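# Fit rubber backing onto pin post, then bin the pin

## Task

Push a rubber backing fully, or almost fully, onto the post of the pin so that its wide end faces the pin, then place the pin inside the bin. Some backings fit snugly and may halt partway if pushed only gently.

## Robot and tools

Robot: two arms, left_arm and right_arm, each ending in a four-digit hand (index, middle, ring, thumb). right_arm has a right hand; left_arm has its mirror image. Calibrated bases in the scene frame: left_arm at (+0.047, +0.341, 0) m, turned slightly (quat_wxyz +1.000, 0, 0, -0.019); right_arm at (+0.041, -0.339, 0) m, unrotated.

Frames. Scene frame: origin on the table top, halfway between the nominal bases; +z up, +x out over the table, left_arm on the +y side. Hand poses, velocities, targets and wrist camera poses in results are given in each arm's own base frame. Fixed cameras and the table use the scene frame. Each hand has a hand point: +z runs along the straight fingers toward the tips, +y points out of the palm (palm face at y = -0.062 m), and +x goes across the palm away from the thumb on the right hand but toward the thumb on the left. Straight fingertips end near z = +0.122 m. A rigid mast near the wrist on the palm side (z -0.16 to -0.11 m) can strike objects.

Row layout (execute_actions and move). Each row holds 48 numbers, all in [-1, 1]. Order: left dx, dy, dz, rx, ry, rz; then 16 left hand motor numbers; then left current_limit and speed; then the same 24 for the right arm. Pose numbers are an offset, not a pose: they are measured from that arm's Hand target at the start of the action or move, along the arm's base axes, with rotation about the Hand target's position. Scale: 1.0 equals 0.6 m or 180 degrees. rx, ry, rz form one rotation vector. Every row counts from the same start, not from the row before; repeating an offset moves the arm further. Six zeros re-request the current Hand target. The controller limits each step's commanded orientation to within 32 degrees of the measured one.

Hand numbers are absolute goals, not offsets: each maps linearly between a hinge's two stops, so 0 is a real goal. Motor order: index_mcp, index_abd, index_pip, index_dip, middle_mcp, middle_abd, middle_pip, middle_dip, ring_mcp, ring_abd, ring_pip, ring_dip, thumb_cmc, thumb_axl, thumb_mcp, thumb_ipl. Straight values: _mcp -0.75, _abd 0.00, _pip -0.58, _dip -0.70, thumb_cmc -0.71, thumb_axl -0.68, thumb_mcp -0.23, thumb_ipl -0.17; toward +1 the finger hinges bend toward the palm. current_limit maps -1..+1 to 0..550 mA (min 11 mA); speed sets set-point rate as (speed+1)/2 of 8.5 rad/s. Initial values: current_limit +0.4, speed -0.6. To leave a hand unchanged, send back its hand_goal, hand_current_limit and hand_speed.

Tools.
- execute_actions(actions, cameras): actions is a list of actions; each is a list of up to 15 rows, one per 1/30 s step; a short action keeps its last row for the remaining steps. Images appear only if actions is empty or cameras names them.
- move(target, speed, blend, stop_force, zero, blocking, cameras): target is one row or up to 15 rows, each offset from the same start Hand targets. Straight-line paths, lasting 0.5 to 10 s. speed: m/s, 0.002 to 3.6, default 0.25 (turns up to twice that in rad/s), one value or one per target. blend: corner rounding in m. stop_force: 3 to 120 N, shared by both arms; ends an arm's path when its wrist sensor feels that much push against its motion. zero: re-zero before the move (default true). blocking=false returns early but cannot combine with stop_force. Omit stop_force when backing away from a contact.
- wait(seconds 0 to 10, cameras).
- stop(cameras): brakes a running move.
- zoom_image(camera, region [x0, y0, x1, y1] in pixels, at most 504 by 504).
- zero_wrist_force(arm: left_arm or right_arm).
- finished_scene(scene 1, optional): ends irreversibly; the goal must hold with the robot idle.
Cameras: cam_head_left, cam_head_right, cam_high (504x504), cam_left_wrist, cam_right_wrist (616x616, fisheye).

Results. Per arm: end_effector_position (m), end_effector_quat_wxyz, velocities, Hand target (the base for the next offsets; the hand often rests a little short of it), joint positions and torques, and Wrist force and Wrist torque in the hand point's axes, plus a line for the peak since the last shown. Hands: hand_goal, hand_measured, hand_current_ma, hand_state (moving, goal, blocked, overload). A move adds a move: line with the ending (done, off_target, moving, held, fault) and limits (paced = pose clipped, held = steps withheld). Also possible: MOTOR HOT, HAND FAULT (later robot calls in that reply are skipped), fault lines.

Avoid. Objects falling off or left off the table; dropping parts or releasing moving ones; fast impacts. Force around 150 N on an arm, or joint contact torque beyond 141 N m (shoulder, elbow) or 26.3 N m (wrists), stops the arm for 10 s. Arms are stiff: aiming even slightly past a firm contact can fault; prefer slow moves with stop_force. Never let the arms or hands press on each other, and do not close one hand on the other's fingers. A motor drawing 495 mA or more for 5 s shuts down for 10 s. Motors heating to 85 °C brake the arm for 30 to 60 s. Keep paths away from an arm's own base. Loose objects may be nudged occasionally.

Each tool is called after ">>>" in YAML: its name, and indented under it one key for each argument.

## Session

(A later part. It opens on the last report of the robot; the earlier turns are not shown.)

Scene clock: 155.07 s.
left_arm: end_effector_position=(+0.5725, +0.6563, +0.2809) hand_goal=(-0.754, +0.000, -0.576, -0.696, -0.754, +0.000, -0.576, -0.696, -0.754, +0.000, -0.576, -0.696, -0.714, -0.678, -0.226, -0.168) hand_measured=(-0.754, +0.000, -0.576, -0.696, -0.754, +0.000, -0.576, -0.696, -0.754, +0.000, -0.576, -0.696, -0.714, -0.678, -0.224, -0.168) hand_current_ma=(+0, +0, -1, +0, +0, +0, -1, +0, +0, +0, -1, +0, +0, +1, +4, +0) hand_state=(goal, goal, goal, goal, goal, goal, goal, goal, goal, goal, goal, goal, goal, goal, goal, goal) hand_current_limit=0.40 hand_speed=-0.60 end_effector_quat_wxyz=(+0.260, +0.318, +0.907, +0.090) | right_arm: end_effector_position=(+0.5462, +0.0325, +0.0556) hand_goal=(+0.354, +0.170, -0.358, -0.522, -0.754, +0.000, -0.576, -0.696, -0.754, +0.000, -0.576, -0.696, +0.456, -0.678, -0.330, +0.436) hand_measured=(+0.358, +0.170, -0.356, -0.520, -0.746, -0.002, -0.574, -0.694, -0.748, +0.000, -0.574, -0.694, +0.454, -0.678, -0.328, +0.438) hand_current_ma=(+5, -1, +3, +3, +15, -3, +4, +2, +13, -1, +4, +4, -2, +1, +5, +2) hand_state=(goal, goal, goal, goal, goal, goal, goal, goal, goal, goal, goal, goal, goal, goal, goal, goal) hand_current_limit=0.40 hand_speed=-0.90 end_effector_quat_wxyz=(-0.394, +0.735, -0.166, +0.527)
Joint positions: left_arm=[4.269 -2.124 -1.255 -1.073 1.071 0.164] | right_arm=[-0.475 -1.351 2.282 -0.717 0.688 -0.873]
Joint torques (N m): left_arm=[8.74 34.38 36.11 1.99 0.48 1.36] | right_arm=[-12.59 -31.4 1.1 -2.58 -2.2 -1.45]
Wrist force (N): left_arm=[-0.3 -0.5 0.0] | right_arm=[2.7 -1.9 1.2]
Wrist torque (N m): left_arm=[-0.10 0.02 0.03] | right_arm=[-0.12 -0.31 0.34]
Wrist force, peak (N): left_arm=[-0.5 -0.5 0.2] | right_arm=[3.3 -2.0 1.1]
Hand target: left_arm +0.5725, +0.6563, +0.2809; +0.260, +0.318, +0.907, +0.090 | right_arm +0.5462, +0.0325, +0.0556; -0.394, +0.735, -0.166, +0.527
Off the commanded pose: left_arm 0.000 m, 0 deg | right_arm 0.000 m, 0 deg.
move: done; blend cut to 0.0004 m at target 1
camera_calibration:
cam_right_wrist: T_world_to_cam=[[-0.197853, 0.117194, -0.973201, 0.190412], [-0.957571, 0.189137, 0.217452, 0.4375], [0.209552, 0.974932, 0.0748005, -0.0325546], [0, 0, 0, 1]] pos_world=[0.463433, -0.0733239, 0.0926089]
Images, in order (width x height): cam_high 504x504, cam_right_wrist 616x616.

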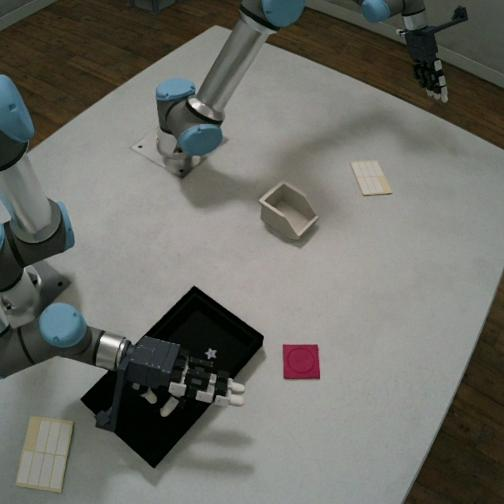

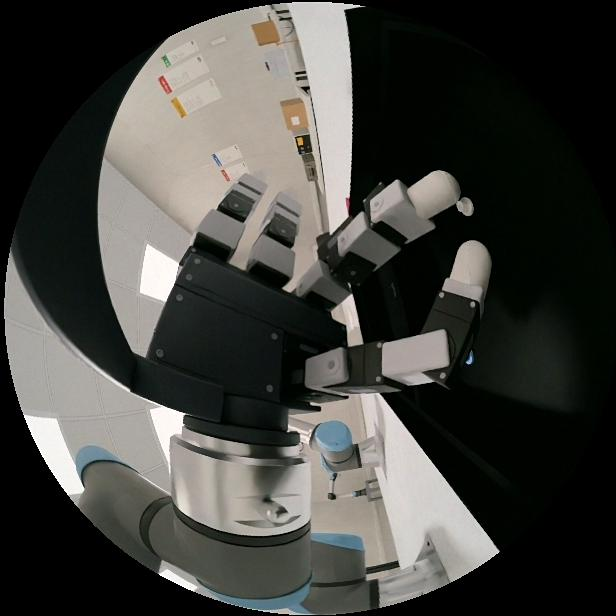

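>>> move:
  target:
    - [0,0,0,0,0,0,-0.754,0,-0.576,-0.696,-0.754,0,-0.576,-0.696,-0.754,0,-0.576,-0.696,-0.714,-0.678,-0.226,-0.168,0.4,-0.6,0.002,0,0.02,0,0,0,0.3548,0.17,-0.3577,-0.5217,-0.754,0,-0.576,-0.696,-0.754,0,-0.576,-0.696,0.4557,-0.678,-0.329,0.4357,0.4,-0.9]
    - [0,0,0,0,0,0,-0.754,0,-0.576,-0.696,-0.754,0,-0.576,-0.696,-0.754,0,-0.576,-0.696,-0.714,-0.678,-0.226,-0.168,0.4,-0.6,0.0228,-0.0143,0.0233,0,0,-0.05,0.3548,0.17,-0.3577,-0.5217,-0.754,0,-0.576,-0.696,-0.754,0,-0.576,-0.696,0.4557,-0.678,-0.329,0.4357,0.4,-0.9]
  speed: 0.1
  blend: [0.006,0]
  cameras: ["cam_high","cam_right_wrist"]

>>> zoom_image:
  camera: "cam_high"
  region: [135, 385, 195, 445]

>>> zoom_image:
  camera: "cam_right_wrist"
  region: [400, 150, 540, 290]

Scene clock: 157.33 s.
left_arm: end_effector_position=(+0.5725, +0.6563, +0.2809) hand_goal=(-0.754, +0.000, -0.576, -0.696, -0.754, +0.000, -0.576, -0.696, -0.754, +0.000, -0.576, -0.696, -0.714, -0.678, -0.226, -0.168) hand_measured=(-0.754, +0.000, -0.576, -0.696, -0.754, +0.000, -0.576, -0.696, -0.754, +0.000, -0.576, -0.696, -0.714, -0.678, -0.224, -0.168) hand_current_ma=(+0, +0, -1, +0, +0, +0, -1, +0, +0, +0, -1, +0, +0, +1, +4, +0) hand_state=(goal, goal, goal, goal, goal, goal, goal, goal, goal, goal, goal, goal, goal, goal, goal, goal) hand_current_limit=0.40 hand_speed=-0.60 end_effector_quat_wxyz=(+0.260, +0.318, +0.907, +0.090) | right_arm: end_effector_position=(+0.5598, +0.0240, +0.0696) hand_goal=(+0.354, +0.170, -0.358, -0.522, -0.754, +0.000, -0.576, -0.696, -0.754, +0.000, -0.576, -0.696, +0.456, -0.678, -0.330, +0.436) hand_measured=(+0.356, +0.168, -0.356, -0.520, -0.746, -0.002, -0.574, -0.694, -0.748, +0.000, -0.574, -0.694, +0.454, -0.678, -0.328, +0.438) hand_current_ma=(+4, -1, +3, +3, +15, -3, +4, +2, +13, -1, +4, +4, -3, +1, +5, +2) hand_state=(goal, goal, goal, goal, goal, goal, goal, goal, goal, goal, goal, goal, goal, goal, goal, goal) hand_current_limit=0.40 hand_speed=-0.90 end_effector_quat_wxyz=(-0.351, +0.719, -0.223, +0.556)
Joint positions: left_arm=[4.269 -2.124 -1.255 -1.073 1.071 0.164] | right_arm=[-0.389 -1.38 2.261 -0.711 0.926 -0.81]
Joint torques (N m): left_arm=[9.01 34.13 36.74 2.07 0.5 1.36] | right_arm=[13.06 -14.58 -26.91 -2.81 0.74 1.47]
Wrist force (N): left_arm=[-0.2 -0.3 -0.2] | right_arm=[2.7 -1.8 1.3]
Wrist torque (N m): left_arm=[-0.06 0.01 0.03] | right_arm=[-0.14 -0.31 0.24]
Wrist force, peak (N): left_arm=[-0.5 -0.5 0.1] | right_arm=[3.3 -2.0 1.2]
Hand target: left_arm +0.5725, +0.6563, +0.2809; +0.260, +0.318, +0.907, +0.090 | right_arm +0.5598, +0.0240, +0.0696; -0.351, +0.719, -0.223, +0.556
Off the commanded pose: left_arm 0.000 m, 0 deg | right_arm 0.000 m, 0 deg.
move: done
camera_calibration:
cam_right_wrist: T_world_to_cam=[[-0.17709, 0.146696, -0.973201, 0.195411], [-0.91621, 0.336562, 0.217451, 0.422465], [0.359441, 0.930165, 0.0748031, -0.110963], [0, 0, 0, 1]] pos_world=[0.461557, -0.0676378, 0.106609]
Images, in order (width x height): cam_high 504x504, cam_right_wrist 616x616.

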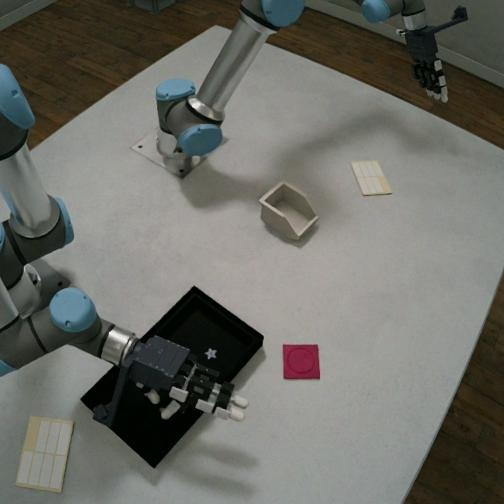

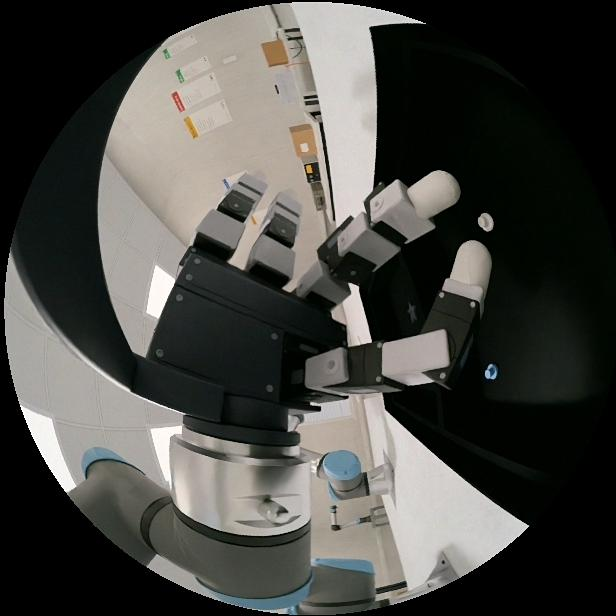

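Scaled by 8.400 from the camera's 504x504 image, which has a finer 720x720 frame.

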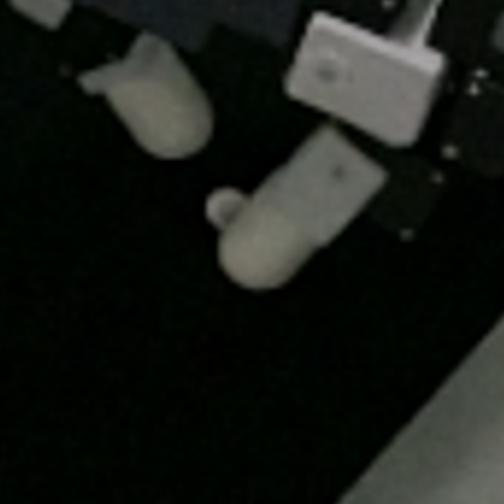

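Scaled by 3.600 from the camera's 616x616 image, which has a finer 880x880 frame.

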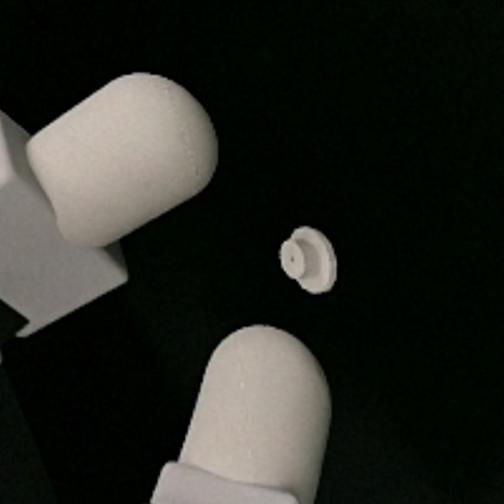

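>>> move:
  target:
    - [0,0,0,0,0,0,-0.754,0,-0.576,-0.696,-0.754,0,-0.576,-0.696,-0.754,0,-0.576,-0.696,-0.714,-0.678,-0.226,-0.168,0.4,-0.6,0,0.0008,-0.0417,0,0,0,0.3548,0.17,-0.3577,-0.5217,-0.754,0,-0.576,-0.696,-0.754,0,-0.576,-0.696,0.4557,-0.678,-0.329,0.4357,0.4,-0.9]
  speed: 0.03
  stop_force: 3
  cameras: ["cam_high","cam_right_wrist"]

>>> zoom_image:
  camera: "cam_high"
  region: [135, 385, 195, 445]

>>> zoom_image:
  camera: "cam_right_wrist"
  region: [400, 150, 540, 290]

Scene clock: 159.50 s.
left_arm: end_effector_position=(+0.5725, +0.6563, +0.2809) hand_goal=(-0.754, +0.000, -0.576, -0.696, -0.754, +0.000, -0.576, -0.696, -0.754, +0.000, -0.576, -0.696, -0.714, -0.678, -0.226, -0.168) hand_measured=(-0.754, +0.000, -0.576, -0.696, -0.754, +0.000, -0.576, -0.696, -0.754, +0.000, -0.576, -0.696, -0.714, -0.678, -0.224, -0.168) hand_current_ma=(+0, +0, -1, +0, +0, +0, -1, +0, +0, +0, -1, +0, +0, +1, +4, +0) hand_state=(goal, goal, goal, goal, goal, goal, goal, goal, goal, goal, goal, goal, goal, goal, goal, goal) hand_current_limit=0.40 hand_speed=-0.60 end_effector_quat_wxyz=(+0.260, +0.318, +0.907, +0.090) | right_arm: end_effector_position=(+0.5598, +0.0243, +0.0546) hand_goal=(+0.354, +0.170, -0.358, -0.522, -0.754, +0.000, -0.576, -0.696, -0.754, +0.000, -0.576, -0.696, +0.456, -0.678, -0.330, +0.436) hand_measured=(+0.356, +0.170, -0.356, -0.520, -0.746, -0.002, -0.574, -0.694, -0.746, +0.000, -0.574, -0.694, +0.458, -0.676, -0.328, +0.438) hand_current_ma=(+2, +0, +2, +3, +16, -3, +4, +2, +13, -1, +4, +4, +2, +2, +4, +3) hand_state=(goal, goal, goal, goal, goal, goal, goal, goal, goal, goal, goal, goal, goal, goal, goal, goal) hand_current_limit=0.40 hand_speed=-0.90 end_effector_quat_wxyz=(-0.351, +0.720, -0.223, +0.556)
Joint positions: left_arm=[4.269 -2.124 -1.255 -1.073 1.071 0.164] | right_arm=[-0.388 -1.344 2.273 -0.759 0.927 -0.81]
Joint torques (N m): left_arm=[8.34 34.07 36.27 2.07 0.49 1.28] | right_arm=[-10.71 -31.57 -25.99 0.99 -1 0.6]
Wrist force (N): left_arm=[-0.3 -0.5 0.0] | right_arm=[3.0 -1.7 1.3]
Wrist torque (N m): left_arm=[-0.10 0.01 0.03] | right_arm=[-0.12 -0.35 0.26]
Wrist force, peak (N): left_arm=[-0.4 -0.6 0.0] | right_arm=[4.9 -10.3 -0.9]
Hand target: left_arm +0.5725, +0.6563, +0.2809; +0.260, +0.318, +0.907, +0.090 | right_arm +0.5598, +0.0242, +0.0546; -0.351, +0.720, -0.223, +0.556 (not the last commanded pose)
Off the commanded pose: left_arm 0.000 m, 0 deg | right_arm 0.010 m, 0 deg.
move: contact (right_arm)
camera_calibration:
cam_right_wrist: T_world_to_cam=[[-0.177252, 0.14655, -0.973193, 0.180913], [-0.916177, 0.336587, 0.217553, 0.42549], [0.359446, 0.930179, 0.0746053, -0.110074], [0, 0, 0, 1]] pos_world=[0.461457, -0.067338, 0.0917087]
Images, in order (width x height): cam_high 504x504, cam_right_wrist 616x616.

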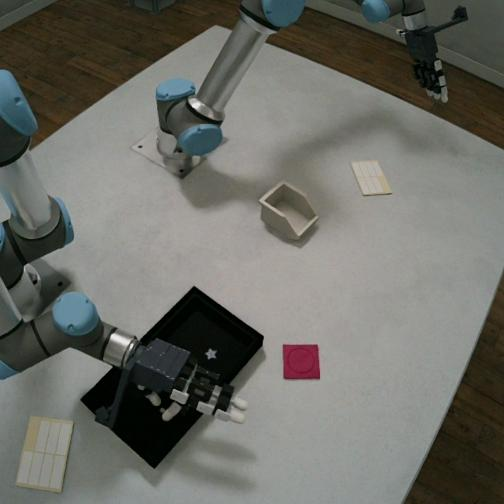

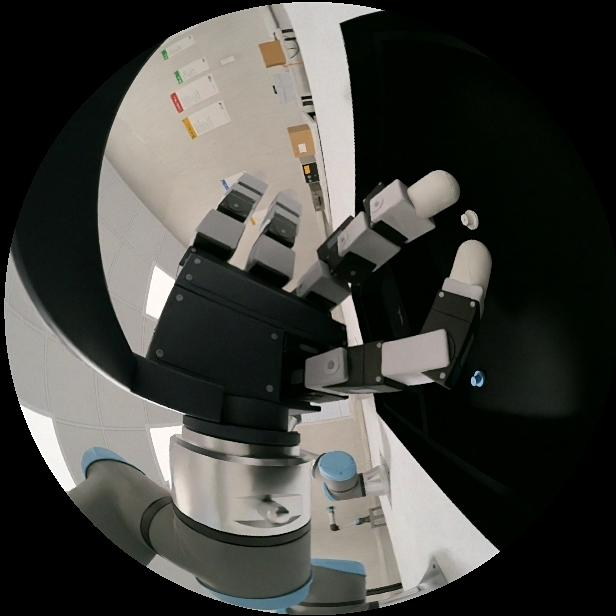

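Scaled by 8.400 from the camera's 504x504 image, which has a finer 720x720 frame.

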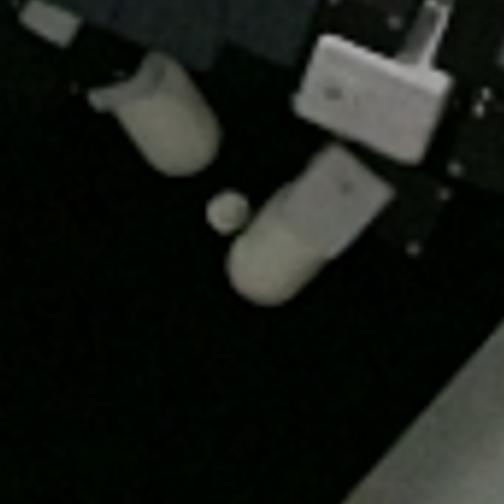

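Scaled by 3.600 from the camera's 616x616 image, which has a finer 880x880 frame.

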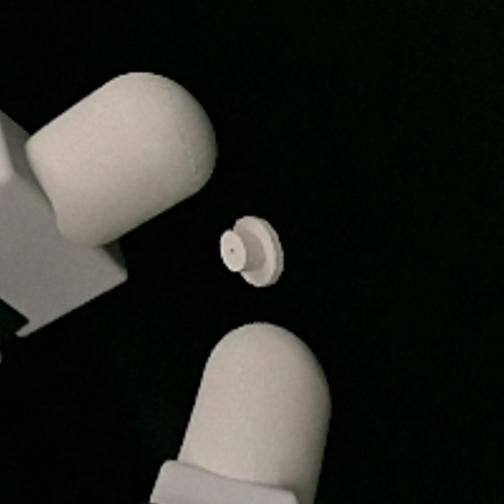

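>>> move:
  target:
    - [0,0,0,0,0,0,-0.754,0,-0.576,-0.696,-0.754,0,-0.576,-0.696,-0.754,0,-0.576,-0.696,-0.714,-0.678,-0.226,-0.168,0.4,-0.6,0,0,0.0007,0,0,0,0.3548,0.17,-0.3577,-0.5217,-0.754,0,-0.576,-0.696,-0.754,0,-0.576,-0.696,0.4557,-0.678,-0.329,0.4357,0.4,-0.9]
    - [0,0,0,0,0,0,-0.754,0,-0.576,-0.696,-0.754,0,-0.576,-0.696,-0.754,0,-0.576,-0.696,-0.714,-0.678,-0.226,-0.168,0.4,-0.6,0,0,0.0007,0,0,0,0.3973,0.103,-0.248,-0.458,-0.754,0,-0.576,-0.696,-0.754,0,-0.576,-0.696,0.5513,-0.678,-0.164,0.305,0.4,-0.96]
  speed: 0.03
  cameras: ["cam_high","cam_right_wrist"]

>>> zoom_image:
  camera: "cam_high"
  region: [135, 385, 195, 445]

>>> zoom_image:
  camera: "cam_right_wrist"
  region: [400, 150, 540, 290]

Scene clock: 162.80 s.
left_arm: end_effector_position=(+0.5725, +0.6563, +0.2809) hand_goal=(-0.754, +0.000, -0.576, -0.696, -0.754, +0.000, -0.576, -0.696, -0.754, +0.000, -0.576, -0.696, -0.714, -0.678, -0.226, -0.168) hand_measured=(-0.754, +0.000, -0.576, -0.696, -0.754, +0.000, -0.576, -0.696, -0.754, +0.000, -0.576, -0.696, -0.714, -0.678, -0.224, -0.168) hand_current_ma=(+0, +0, -1, +0, +0, +0, -1, +0, +0, +0, -1, +0, +0, +1, +4, +0) hand_state=(goal, goal, goal, goal, goal, goal, goal, goal, goal, goal, goal, goal, goal, goal, goal, goal) hand_current_limit=0.40 hand_speed=-0.60 end_effector_quat_wxyz=(+0.260, +0.318, +0.907, +0.090) | right_arm: end_effector_position=(+0.5598, +0.0242, +0.0550) hand_goal=(+0.398, +0.102, -0.248, -0.458, -0.754, +0.000, -0.576, -0.696, -0.754, +0.000, -0.576, -0.696, +0.552, -0.678, -0.164, +0.304) hand_measured=(+0.366, +0.114, -0.282, -0.468, -0.746, -0.002, -0.574, -0.694, -0.746, +0.000, -0.574, -0.694, +0.532, -0.678, -0.214, +0.306) hand_current_ma=(-90, +21, -89, -18, +16, -3, +4, +2, +13, -1, +4, +4, -46, -1, -202, +1) hand_state=(blocked, goal, blocked, goal, goal, goal, goal, goal, goal, goal, goal, goal, goal, goal, blocked, goal) hand_current_limit=0.40 hand_speed=-0.96 end_effector_quat_wxyz=(-0.351, +0.720, -0.223, +0.556)
Joint positions: left_arm=[4.269 -2.124 -1.255 -1.073 1.071 0.164] | right_arm=[-0.388 -1.345 2.273 -0.758 0.927 -0.81]
Joint torques (N m): left_arm=[8.68 33.7 35.72 2.12 0.46 1.3] | right_arm=[-11.04 -28.98 -25.91 0.1 -0.99 -1.22]
Wrist force (N): left_arm=[-0.2 -0.2 0.1] | right_arm=[3.8 -4.9 -0.4]
Wrist torque (N m): left_arm=[-0.07 0.00 0.03] | right_arm=[-0.41 -0.41 0.22]
Wrist force, peak (N): left_arm=[-0.4 -0.6 0.1] | right_arm=[4.2 -5.4 -0.5]
Hand target: left_arm +0.5725, +0.6563, +0.2809; +0.260, +0.318, +0.907, +0.090 | right_arm +0.5598, +0.0242, +0.0550; -0.351, +0.720, -0.223, +0.556
Off the commanded pose: left_arm 0.000 m, 0 deg | right_arm 0.000 m, 0 deg.
move: done
camera_calibration:
cam_right_wrist: T_world_to_cam=[[-0.177232, 0.146561, -0.973195, 0.181294], [-0.916147, 0.336674, 0.217546, 0.425395], [0.359533, 0.930145, 0.0746023, -0.110146], [0, 0, 0, 1]] pos_world=[0.461457, -0.0673382, 0.0921087]
Images, in order (width x height): cam_high 504x504, cam_right_wrist 616x616.

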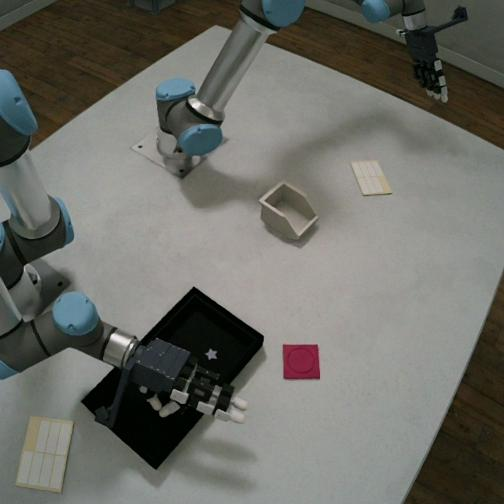

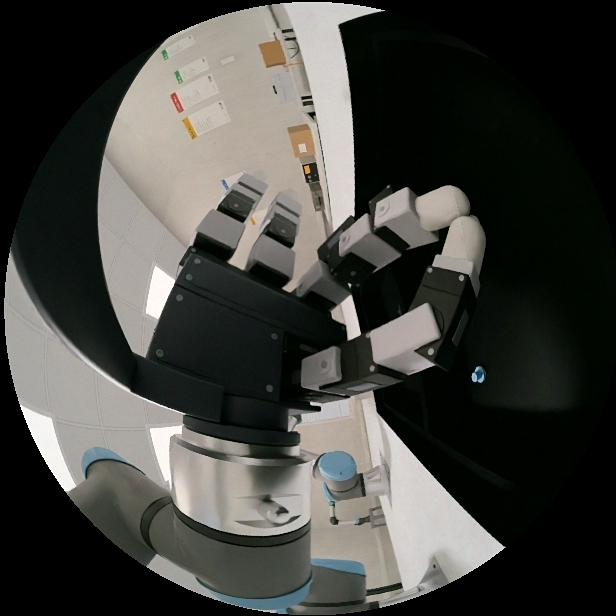

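Scaled by 8.400 from the camera's 504x504 image, which has a finer 720x720 frame.

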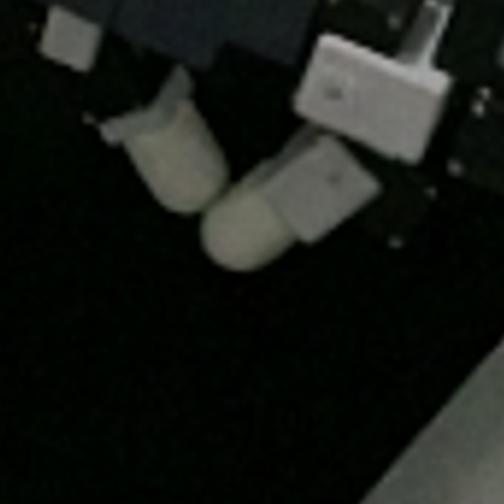

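Scaled by 3.600 from the camera's 616x616 image, which has a finer 880x880 frame.

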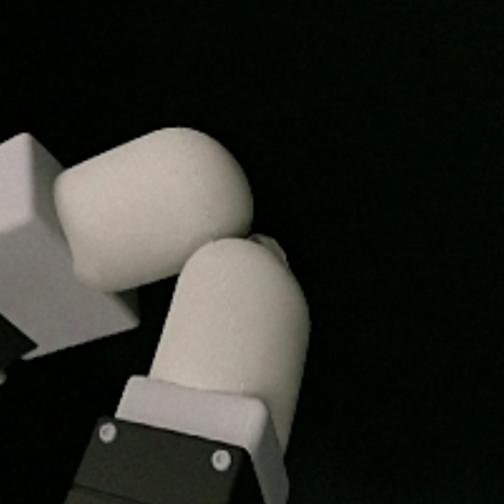

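>>> move:
  target:
    - [0,0,0,0,0,0,-0.754,0,-0.576,-0.696,-0.754,0,-0.576,-0.696,-0.754,0,-0.576,-0.696,-0.714,-0.678,-0.226,-0.168,0.4,-0.6,0,0,0,0,0,0,0.3548,0.17,-0.3577,-0.5217,-0.754,0,-0.576,-0.696,-0.754,0,-0.576,-0.696,0.4557,-0.678,-0.329,0.4357,0.4,-0.93]
  speed: 0.03
  cameras: ["cam_high","cam_right_wrist"]

>>> zoom_image:
  camera: "cam_high"
  region: [135, 385, 195, 445]

>>> zoom_image:
  camera: "cam_right_wrist"
  region: [400, 150, 540, 290]

Scene clock: 166.80 s.
left_arm: end_effector_position=(+0.5725, +0.6563, +0.2809) hand_goal=(-0.754, +0.000, -0.576, -0.696, -0.754, +0.000, -0.576, -0.696, -0.754, +0.000, -0.576, -0.696, -0.714, -0.678, -0.226, -0.168) hand_measured=(-0.754, +0.000, -0.576, -0.696, -0.754, +0.000, -0.576, -0.696, -0.754, +0.000, -0.576, -0.696, -0.714, -0.678, -0.224, -0.168) hand_current_ma=(+0, +0, -1, +0, +0, +0, -1, +0, +0, +0, -1, +0, +0, +1, +4, +0) hand_state=(goal, goal, goal, goal, goal, goal, goal, goal, goal, goal, goal, goal, goal, goal, goal, goal) hand_current_limit=0.40 hand_speed=-0.60 end_effector_quat_wxyz=(+0.260, +0.318, +0.907, +0.090) | right_arm: end_effector_position=(+0.5598, +0.0242, +0.0550) hand_goal=(+0.354, +0.170, -0.358, -0.522, -0.754, +0.000, -0.576, -0.696, -0.754, +0.000, -0.576, -0.696, +0.456, -0.678, -0.330, +0.436) hand_measured=(+0.356, +0.160, -0.356, -0.520, -0.746, -0.002, -0.574, -0.694, -0.746, +0.000, -0.574, -0.694, +0.454, -0.676, -0.326, +0.434) hand_current_ma=(+4, -15, +3, +3, +16, -3, +4, +2, +13, -1, +4, +4, -2, +2, +6, -5) hand_state=(goal, goal, goal, goal, goal, goal, goal, goal, goal, goal, goal, goal, goal, goal, goal, goal) hand_current_limit=0.40 hand_speed=-0.93 end_effector_quat_wxyz=(-0.351, +0.720, -0.223, +0.556)
Joint positions: left_arm=[4.269 -2.124 -1.255 -1.073 1.071 0.164] | right_arm=[-0.388 -1.345 2.273 -0.758 0.927 -0.81]
Joint torques (N m): left_arm=[8.43 33.69 35.81 2.05 0.53 1.23] | right_arm=[-10.44 -22.85 -23.27 -1.9 -0.99 -1.01]
Wrist force (N): left_arm=[-0.2 -0.4 0.0] | right_arm=[2.9 -1.9 1.2]
Wrist torque (N m): left_arm=[-0.08 0.01 0.03] | right_arm=[-0.15 -0.34 0.26]
Wrist force, peak (N): left_arm=[-0.3 -0.7 0.2] | right_arm=[4.2 -5.6 -0.4]
Hand target: left_arm +0.5725, +0.6563, +0.2809; +0.260, +0.318, +0.907, +0.090 | right_arm +0.5598, +0.0242, +0.0550; -0.351, +0.720, -0.223, +0.556
Off the commanded pose: left_arm 0.000 m, 0 deg | right_arm 0.000 m, 0 deg.
move: done
camera_calibration:
cam_right_wrist: T_world_to_cam=[[-0.177232, 0.146561, -0.973195, 0.181294], [-0.916147, 0.336674, 0.217546, 0.425395], [0.359533, 0.930145, 0.0746023, -0.110146], [0, 0, 0, 1]] pos_world=[0.461457, -0.0673382, 0.0921087]
Images, in order (width x height): cam_high 504x504, cam_right_wrist 616x616.

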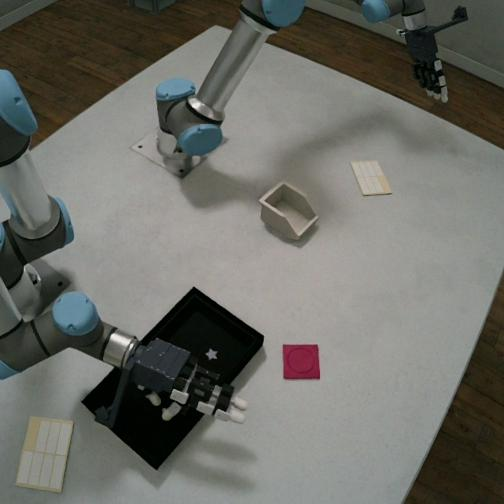

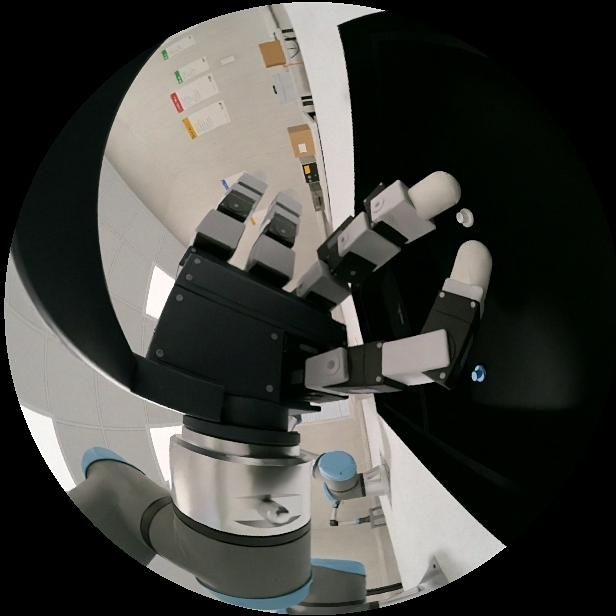

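Scaled by 8.400 from the camera's 504x504 image, which has a finer 720x720 frame.

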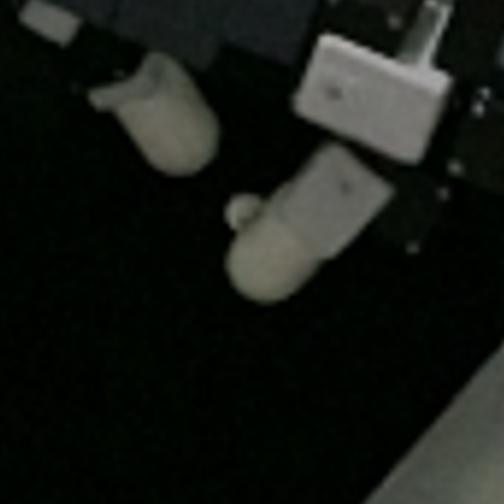

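Scaled by 3.600 from the camera's 616x616 image, which has a finer 880x880 frame.

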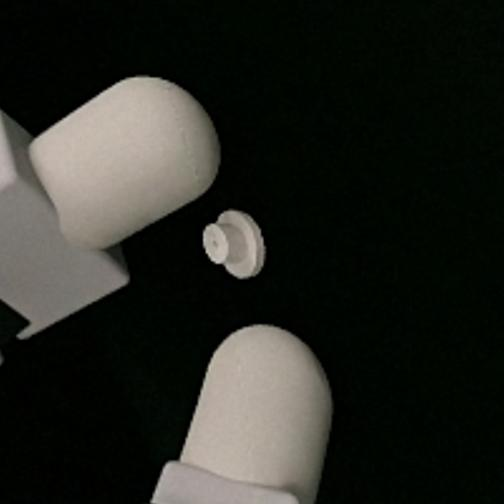

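>>> move:
  target:
    - [0,0,0,0,0,0,-0.754,0,-0.576,-0.696,-0.754,0,-0.576,-0.696,-0.754,0,-0.576,-0.696,-0.714,-0.678,-0.226,-0.168,0.4,-0.6,0.0065,0.0043,0.001,0,0,0,0.3548,0.17,-0.3577,-0.5217,-0.754,0,-0.576,-0.696,-0.754,0,-0.576,-0.696,0.4557,-0.678,-0.329,0.4357,0.4,-0.93]
    - [0,0,0,0,0,0,-0.754,0,-0.576,-0.696,-0.754,0,-0.576,-0.696,-0.754,0,-0.576,-0.696,-0.714,-0.678,-0.226,-0.168,0.4,-0.6,0.0065,0.0043,-0.0003,0,0,0,0.3442,0.1355,-0.2948,-0.4843,-0.754,0,-0.576,-0.696,-0.754,0,-0.576,-0.696,0.4827,-0.678,-0.2256,0.3192,0.4,-0.96]
  speed: 0.03
  cameras: ["cam_high","cam_right_wrist"]

>>> zoom_image:
  camera: "cam_high"
  region: [135, 385, 195, 445]

>>> zoom_image:
  camera: "cam_right_wrist"
  region: [400, 150, 540, 290]

Scene clock: 170.97 s.
left_arm: end_effector_position=(+0.5725, +0.6563, +0.2809) hand_goal=(-0.754, +0.000, -0.576, -0.696, -0.754, +0.000, -0.576, -0.696, -0.754, +0.000, -0.576, -0.696, -0.714, -0.678, -0.226, -0.168) hand_measured=(-0.754, +0.000, -0.576, -0.696, -0.754, +0.000, -0.576, -0.696, -0.754, +0.000, -0.576, -0.696, -0.714, -0.678, -0.224, -0.168) hand_current_ma=(+0, +0, -1, +0, +0, +0, -1, +0, +0, +0, -1, +0, +0, +1, +4, +0) hand_state=(goal, goal, goal, goal, goal, goal, goal, goal, goal, goal, goal, goal, goal, goal, goal, goal) hand_current_limit=0.40 hand_speed=-0.60 end_effector_quat_wxyz=(+0.260, +0.318, +0.907, +0.090) | right_arm: end_effector_position=(+0.5637, +0.0268, +0.0548) hand_goal=(+0.344, +0.136, -0.294, -0.484, -0.754, +0.000, -0.576, -0.696, -0.754, +0.000, -0.576, -0.696, +0.482, -0.678, -0.226, +0.320) hand_measured=(+0.344, +0.136, -0.298, -0.488, -0.746, -0.002, -0.574, -0.694, -0.746, +0.000, -0.574, -0.694, +0.480, -0.678, -0.236, +0.330) hand_current_ma=(+0, +0, -6, -4, +16, -3, +4, +2, +13, -1, +4, +4, -1, +0, -29, +26) hand_state=(goal, goal, goal, goal, goal, goal, goal, goal, goal, goal, goal, goal, goal, goal, goal, goal) hand_current_limit=0.40 hand_speed=-0.96 end_effector_quat_wxyz=(-0.351, +0.720, -0.223, +0.556)
Joint positions: left_arm=[4.269 -2.124 -1.255 -1.073 1.071 0.164] | right_arm=[-0.376 -1.337 2.262 -0.757 0.939 -0.807]
Joint torques (N m): left_arm=[8.23 33.83 36.56 2.21 0.43 1.39] | right_arm=[12.56 -16.87 0.29 -2.79 0.9 0.9]
Wrist force (N): left_arm=[-0.2 -0.4 0.1] | right_arm=[3.4 -5.4 -0.1]
Wrist torque (N m): left_arm=[-0.09 0.01 0.03] | right_arm=[-0.46 -0.39 0.26]
Wrist force, peak (N): left_arm=[-0.2 -0.6 0.1] | right_arm=[3.4 -5.4 -0.1]
Hand target: left_arm +0.5725, +0.6563, +0.2809; +0.260, +0.318, +0.907, +0.090 | right_arm +0.5637, +0.0268, +0.0548; -0.351, +0.720, -0.223, +0.556
Off the commanded pose: left_arm 0.000 m, 0 deg | right_arm 0.000 m, 0 deg.
move: done
camera_calibration:
cam_right_wrist: T_world_to_cam=[[-0.177232, 0.146561, -0.973195, 0.181424], [-0.916147, 0.336674, 0.217546, 0.42817], [0.359533, 0.930145, 0.0746023, -0.113859], [0, 0, 0, 1]] pos_world=[0.465357, -0.0648382, 0.0919087]
Images, in order (width x height): cam_high 504x504, cam_right_wrist 616x616.

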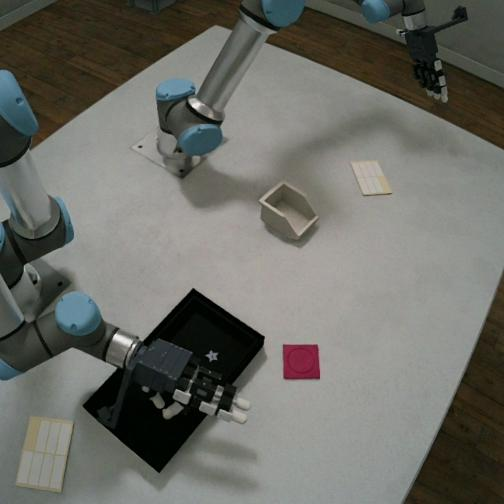

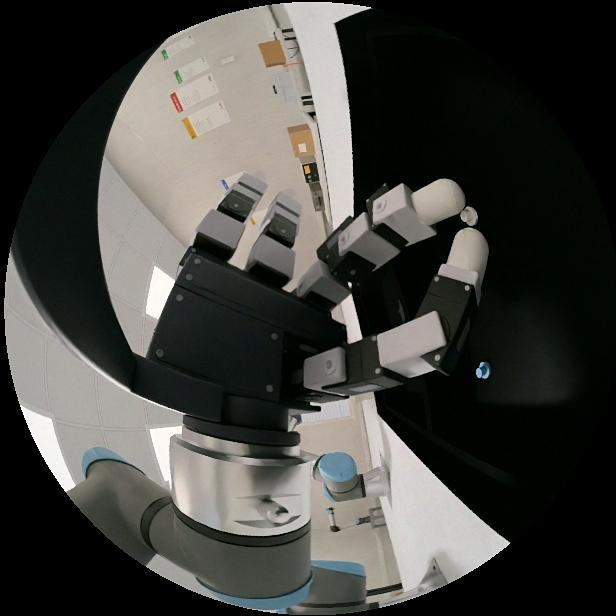

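Scaled by 8.400 from the camera's 504x504 image, which has a finer 720x720 frame.

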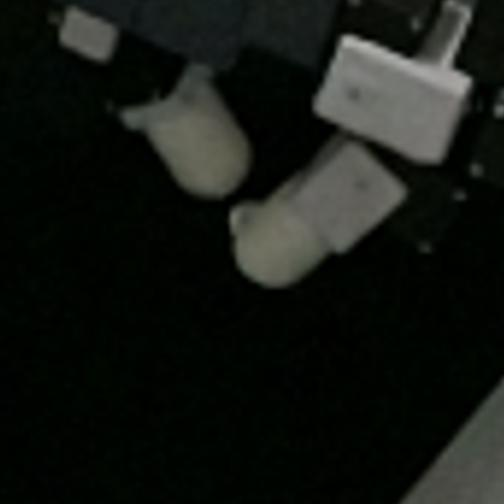

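Scaled by 3.600 from the camera's 616x616 image, which has a finer 880x880 frame.

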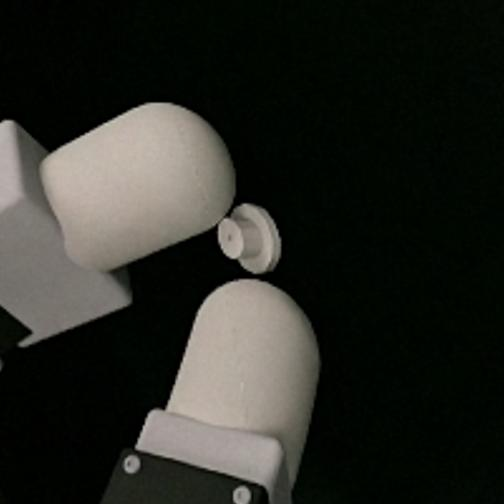

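>>> move:
  target:
    - [0,0,0,0,0,0,-0.754,0,-0.576,-0.696,-0.754,0,-0.576,-0.696,-0.754,0,-0.576,-0.696,-0.714,-0.678,-0.226,-0.168,0.4,-0.6,0.0037,0.0004,0.0006,0,0,0,0.3442,0.1355,-0.2948,-0.4843,-0.754,0,-0.576,-0.696,-0.754,0,-0.576,-0.696,0.4827,-0.678,-0.2256,0.3192,0.4,-0.96]
    - [0,0,0,0,0,0,-0.754,0,-0.576,-0.696,-0.754,0,-0.576,-0.696,-0.754,0,-0.576,-0.696,-0.714,-0.678,-0.226,-0.168,0.4,-0.6,0.0037,0.0004,0.0006,0,0,0,0.3767,0.113,-0.2557,-0.461,-0.754,0,-0.576,-0.696,-0.754,0,-0.576,-0.696,0.5,-0.678,-0.164,0.3135,0.4,-0.97]
  speed: 0.03
  cameras: ["cam_high","cam_right_wrist"]

>>> zoom_image:
  camera: "cam_high"
  region: [135, 385, 195, 445]

>>> zoom_image:
  camera: "cam_right_wrist"
  region: [400, 150, 540, 290]

Scene clock: 173.13 s.
left_arm: end_effector_position=(+0.5725, +0.6563, +0.2809) hand_goal=(-0.754, +0.000, -0.576, -0.696, -0.754, +0.000, -0.576, -0.696, -0.754, +0.000, -0.576, -0.696, -0.714, -0.678, -0.226, -0.168) hand_measured=(-0.754, +0.000, -0.576, -0.696, -0.754, +0.000, -0.576, -0.696, -0.754, +0.000, -0.576, -0.696, -0.714, -0.678, -0.224, -0.168) hand_current_ma=(+0, +0, -1, +0, +0, +0, -1, +0, +0, +0, -1, +0, +0, +1, +4, +0) hand_state=(goal, goal, goal, goal, goal, goal, goal, goal, goal, goal, goal, goal, goal, goal, goal, goal) hand_current_limit=0.40 hand_speed=-0.60 end_effector_quat_wxyz=(+0.260, +0.318, +0.907, +0.090) | right_arm: end_effector_position=(+0.5659, +0.0271, +0.0552) hand_goal=(+0.376, +0.112, -0.256, -0.462, -0.754, +0.000, -0.576, -0.696, -0.754, +0.000, -0.576, -0.696, +0.500, -0.678, -0.164, +0.314) hand_measured=(+0.352, +0.120, -0.282, -0.470, -0.746, -0.002, -0.574, -0.694, -0.746, +0.000, -0.574, -0.694, +0.482, -0.682, -0.192, +0.312) hand_current_ma=(-65, +12, -62, -14, +16, -3, +4, +2, +13, -1, +4, +4, -43, -6, -99, -5) hand_state=(blocked, goal, blocked, goal, goal, goal, goal, goal, goal, goal, goal, goal, goal, goal, blocked, goal) hand_current_limit=0.40 hand_speed=-0.97 end_effector_quat_wxyz=(-0.351, +0.720, -0.223, +0.556)
Joint positions: left_arm=[4.269 -2.124 -1.255 -1.073 1.071 0.164] | right_arm=[-0.373 -1.334 2.256 -0.754 0.942 -0.806]
Joint torques (N m): left_arm=[8.89 34.36 35.76 2.09 0.39 1.41] | right_arm=[13.3 -17.53 -26.27 0.8 0.92 1.41]
Wrist force (N): left_arm=[-0.4 -0.6 0.0] | right_arm=[2.9 -2.2 1.3]
Wrist torque (N m): left_arm=[-0.11 0.03 0.02] | right_arm=[-0.18 -0.34 0.24]
Wrist force, peak (N): left_arm=[-0.4 -0.6 -0.2] | right_arm=[3.9 -5.5 -0.3]
Hand target: left_arm +0.5725, +0.6563, +0.2809; +0.260, +0.318, +0.907, +0.090 | right_arm +0.5659, +0.0271, +0.0552; -0.351, +0.720, -0.223, +0.556
Off the commanded pose: left_arm 0.000 m, 0 deg | right_arm 0.000 m, 0 deg.
move: done
camera_calibration:
cam_right_wrist: T_world_to_cam=[[-0.177232, 0.146561, -0.973195, 0.182159], [-0.916147, 0.336674, 0.217546, 0.429997], [0.359533, 0.930145, 0.0746023, -0.114959], [0, 0, 0, 1]] pos_world=[0.467557, -0.0645382, 0.0923087]
Images, in order (width x height): cam_high 504x504, cam_right_wrist 616x616.

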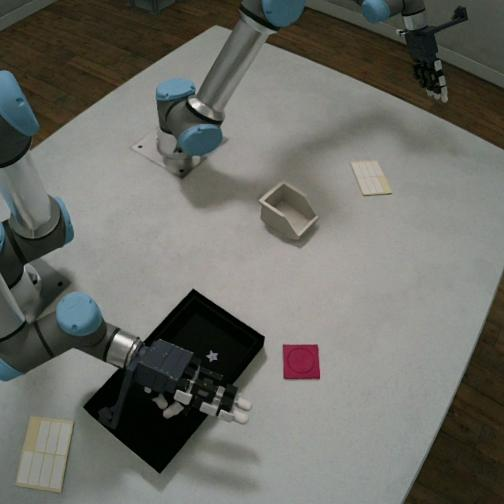

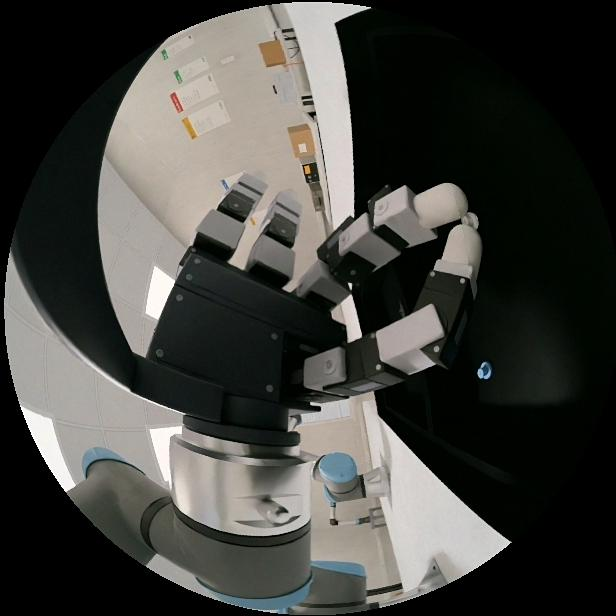

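Scaled by 8.400 from the camera's 504x504 image, which has a finer 720x720 frame.

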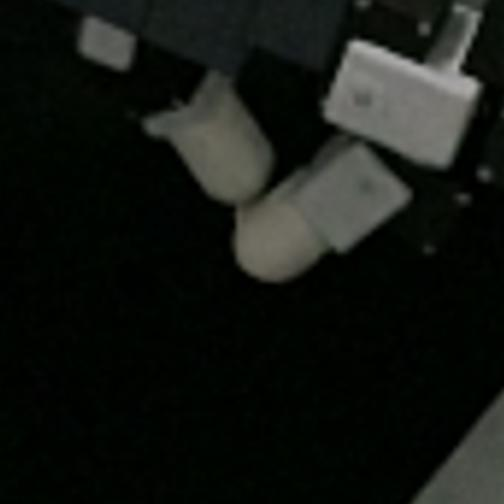

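Scaled by 3.600 from the camera's 616x616 image, which has a finer 880x880 frame.

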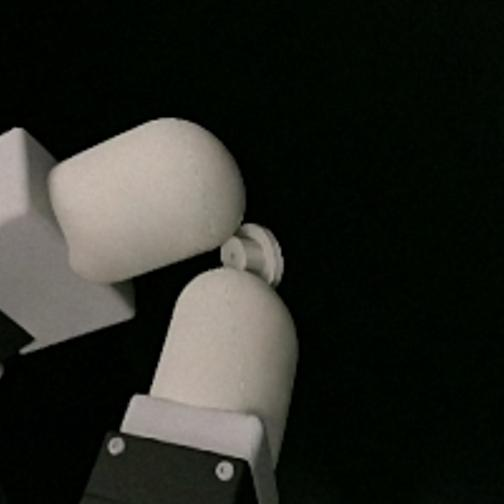

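>>> move:
  target:
    - [0,0,0,0,0,0,-0.754,0,-0.576,-0.696,-0.754,0,-0.576,-0.696,-0.754,0,-0.576,-0.696,-0.714,-0.678,-0.226,-0.168,0.4,-0.6,0,0,0.0083,0,0,0,0.3767,0.113,-0.2557,-0.461,-0.754,0,-0.576,-0.696,-0.754,0,-0.576,-0.696,0.5,-0.678,-0.164,0.3135,0.4,-0.97]
  speed: 0.02
  cameras: ["cam_high","cam_right_wrist"]

>>> zoom_image:
  camera: "cam_right_wrist"
  region: [400, 150, 540, 290]

Scene clock: 174.43 s.
left_arm: end_effector_position=(+0.5725, +0.6563, +0.2809) hand_goal=(-0.754, +0.000, -0.576, -0.696, -0.754, +0.000, -0.576, -0.696, -0.754, +0.000, -0.576, -0.696, -0.714, -0.678, -0.226, -0.168) hand_measured=(-0.754, +0.000, -0.576, -0.696, -0.754, +0.000, -0.576, -0.696, -0.754, +0.000, -0.576, -0.696, -0.714, -0.678, -0.224, -0.168) hand_current_ma=(+0, +0, -1, +0, +0, +0, -1, +0, +0, +0, -1, +0, +0, +1, +4, +0) hand_state=(goal, goal, goal, goal, goal, goal, goal, goal, goal, goal, goal, goal, goal, goal, goal, goal) hand_current_limit=0.40 hand_speed=-0.60 end_effector_quat_wxyz=(+0.260, +0.318, +0.907, +0.090) | right_arm: end_effector_position=(+0.5659, +0.0271, +0.0601) hand_goal=(+0.376, +0.112, -0.256, -0.462, -0.754, +0.000, -0.576, -0.696, -0.754, +0.000, -0.576, -0.696, +0.500, -0.678, -0.164, +0.314) hand_measured=(+0.356, +0.116, -0.272, -0.470, -0.746, -0.002, -0.574, -0.694, -0.746, +0.000, -0.574, -0.694, +0.482, -0.682, -0.174, +0.312) hand_current_ma=(-47, +6, -34, -14, +16, -3, +4, +2, +13, -1, +4, +4, -43, -6, -28, -5) hand_state=(goal, goal, goal, goal, goal, goal, goal, goal, goal, goal, goal, goal, goal, goal, goal, goal) hand_current_limit=0.40 hand_speed=-0.97 end_effector_quat_wxyz=(-0.351, +0.720, -0.223, +0.556)
Joint positions: left_arm=[4.269 -2.124 -1.255 -1.073 1.071 0.164] | right_arm=[-0.373 -1.346 2.252 -0.739 0.942 -0.806]
Joint torques (N m): left_arm=[8.48 34.17 35.67 2.06 0.41 1.37] | right_arm=[12.49 -31.56 -25.7 0.79 0.74 1.37]
Wrist force (N): left_arm=[-0.3 -0.3 0.1] | right_arm=[2.9 -2.1 1.4]
Wrist torque (N m): left_arm=[-0.08 0.02 0.02] | right_arm=[-0.18 -0.35 0.25]
Wrist force, peak (N): left_arm=[-0.4 -0.7 0.0] | right_arm=[3.1 -2.3 1.5]
Hand target: left_arm +0.5725, +0.6563, +0.2809; +0.260, +0.318, +0.907, +0.090 | right_arm +0.5659, +0.0271, +0.0601; -0.351, +0.720, -0.223, +0.556
Off the commanded pose: left_arm 0.000 m, 0 deg | right_arm 0.000 m, 0 deg.
move: done
camera_calibration:
cam_right_wrist: T_world_to_cam=[[-0.177232, 0.146561, -0.973195, 0.186928], [-0.916147, 0.336674, 0.217546, 0.428931], [0.359533, 0.930145, 0.0746023, -0.115324], [0, 0, 0, 1]] pos_world=[0.467557, -0.0645382, 0.0972087]
Images, in order (width x height): cam_high 504x504, cam_right_wrist 616x616.

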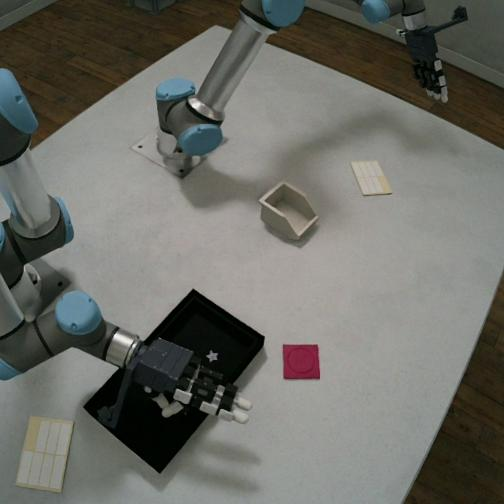

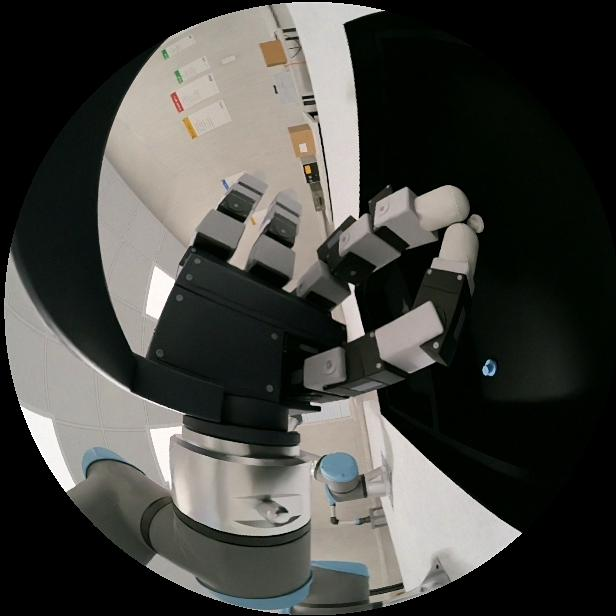

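Scaled by 3.600 from the camera's 616x616 image, which has a finer 880x880 frame.

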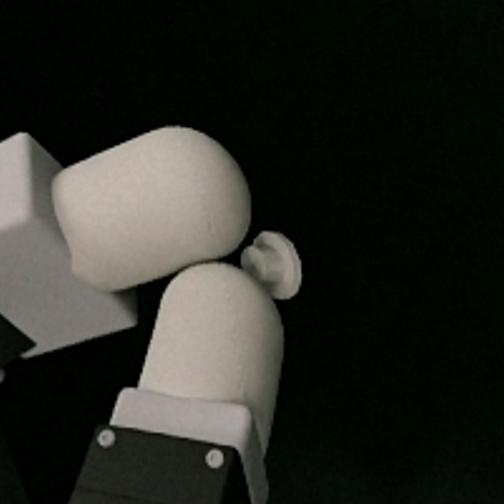

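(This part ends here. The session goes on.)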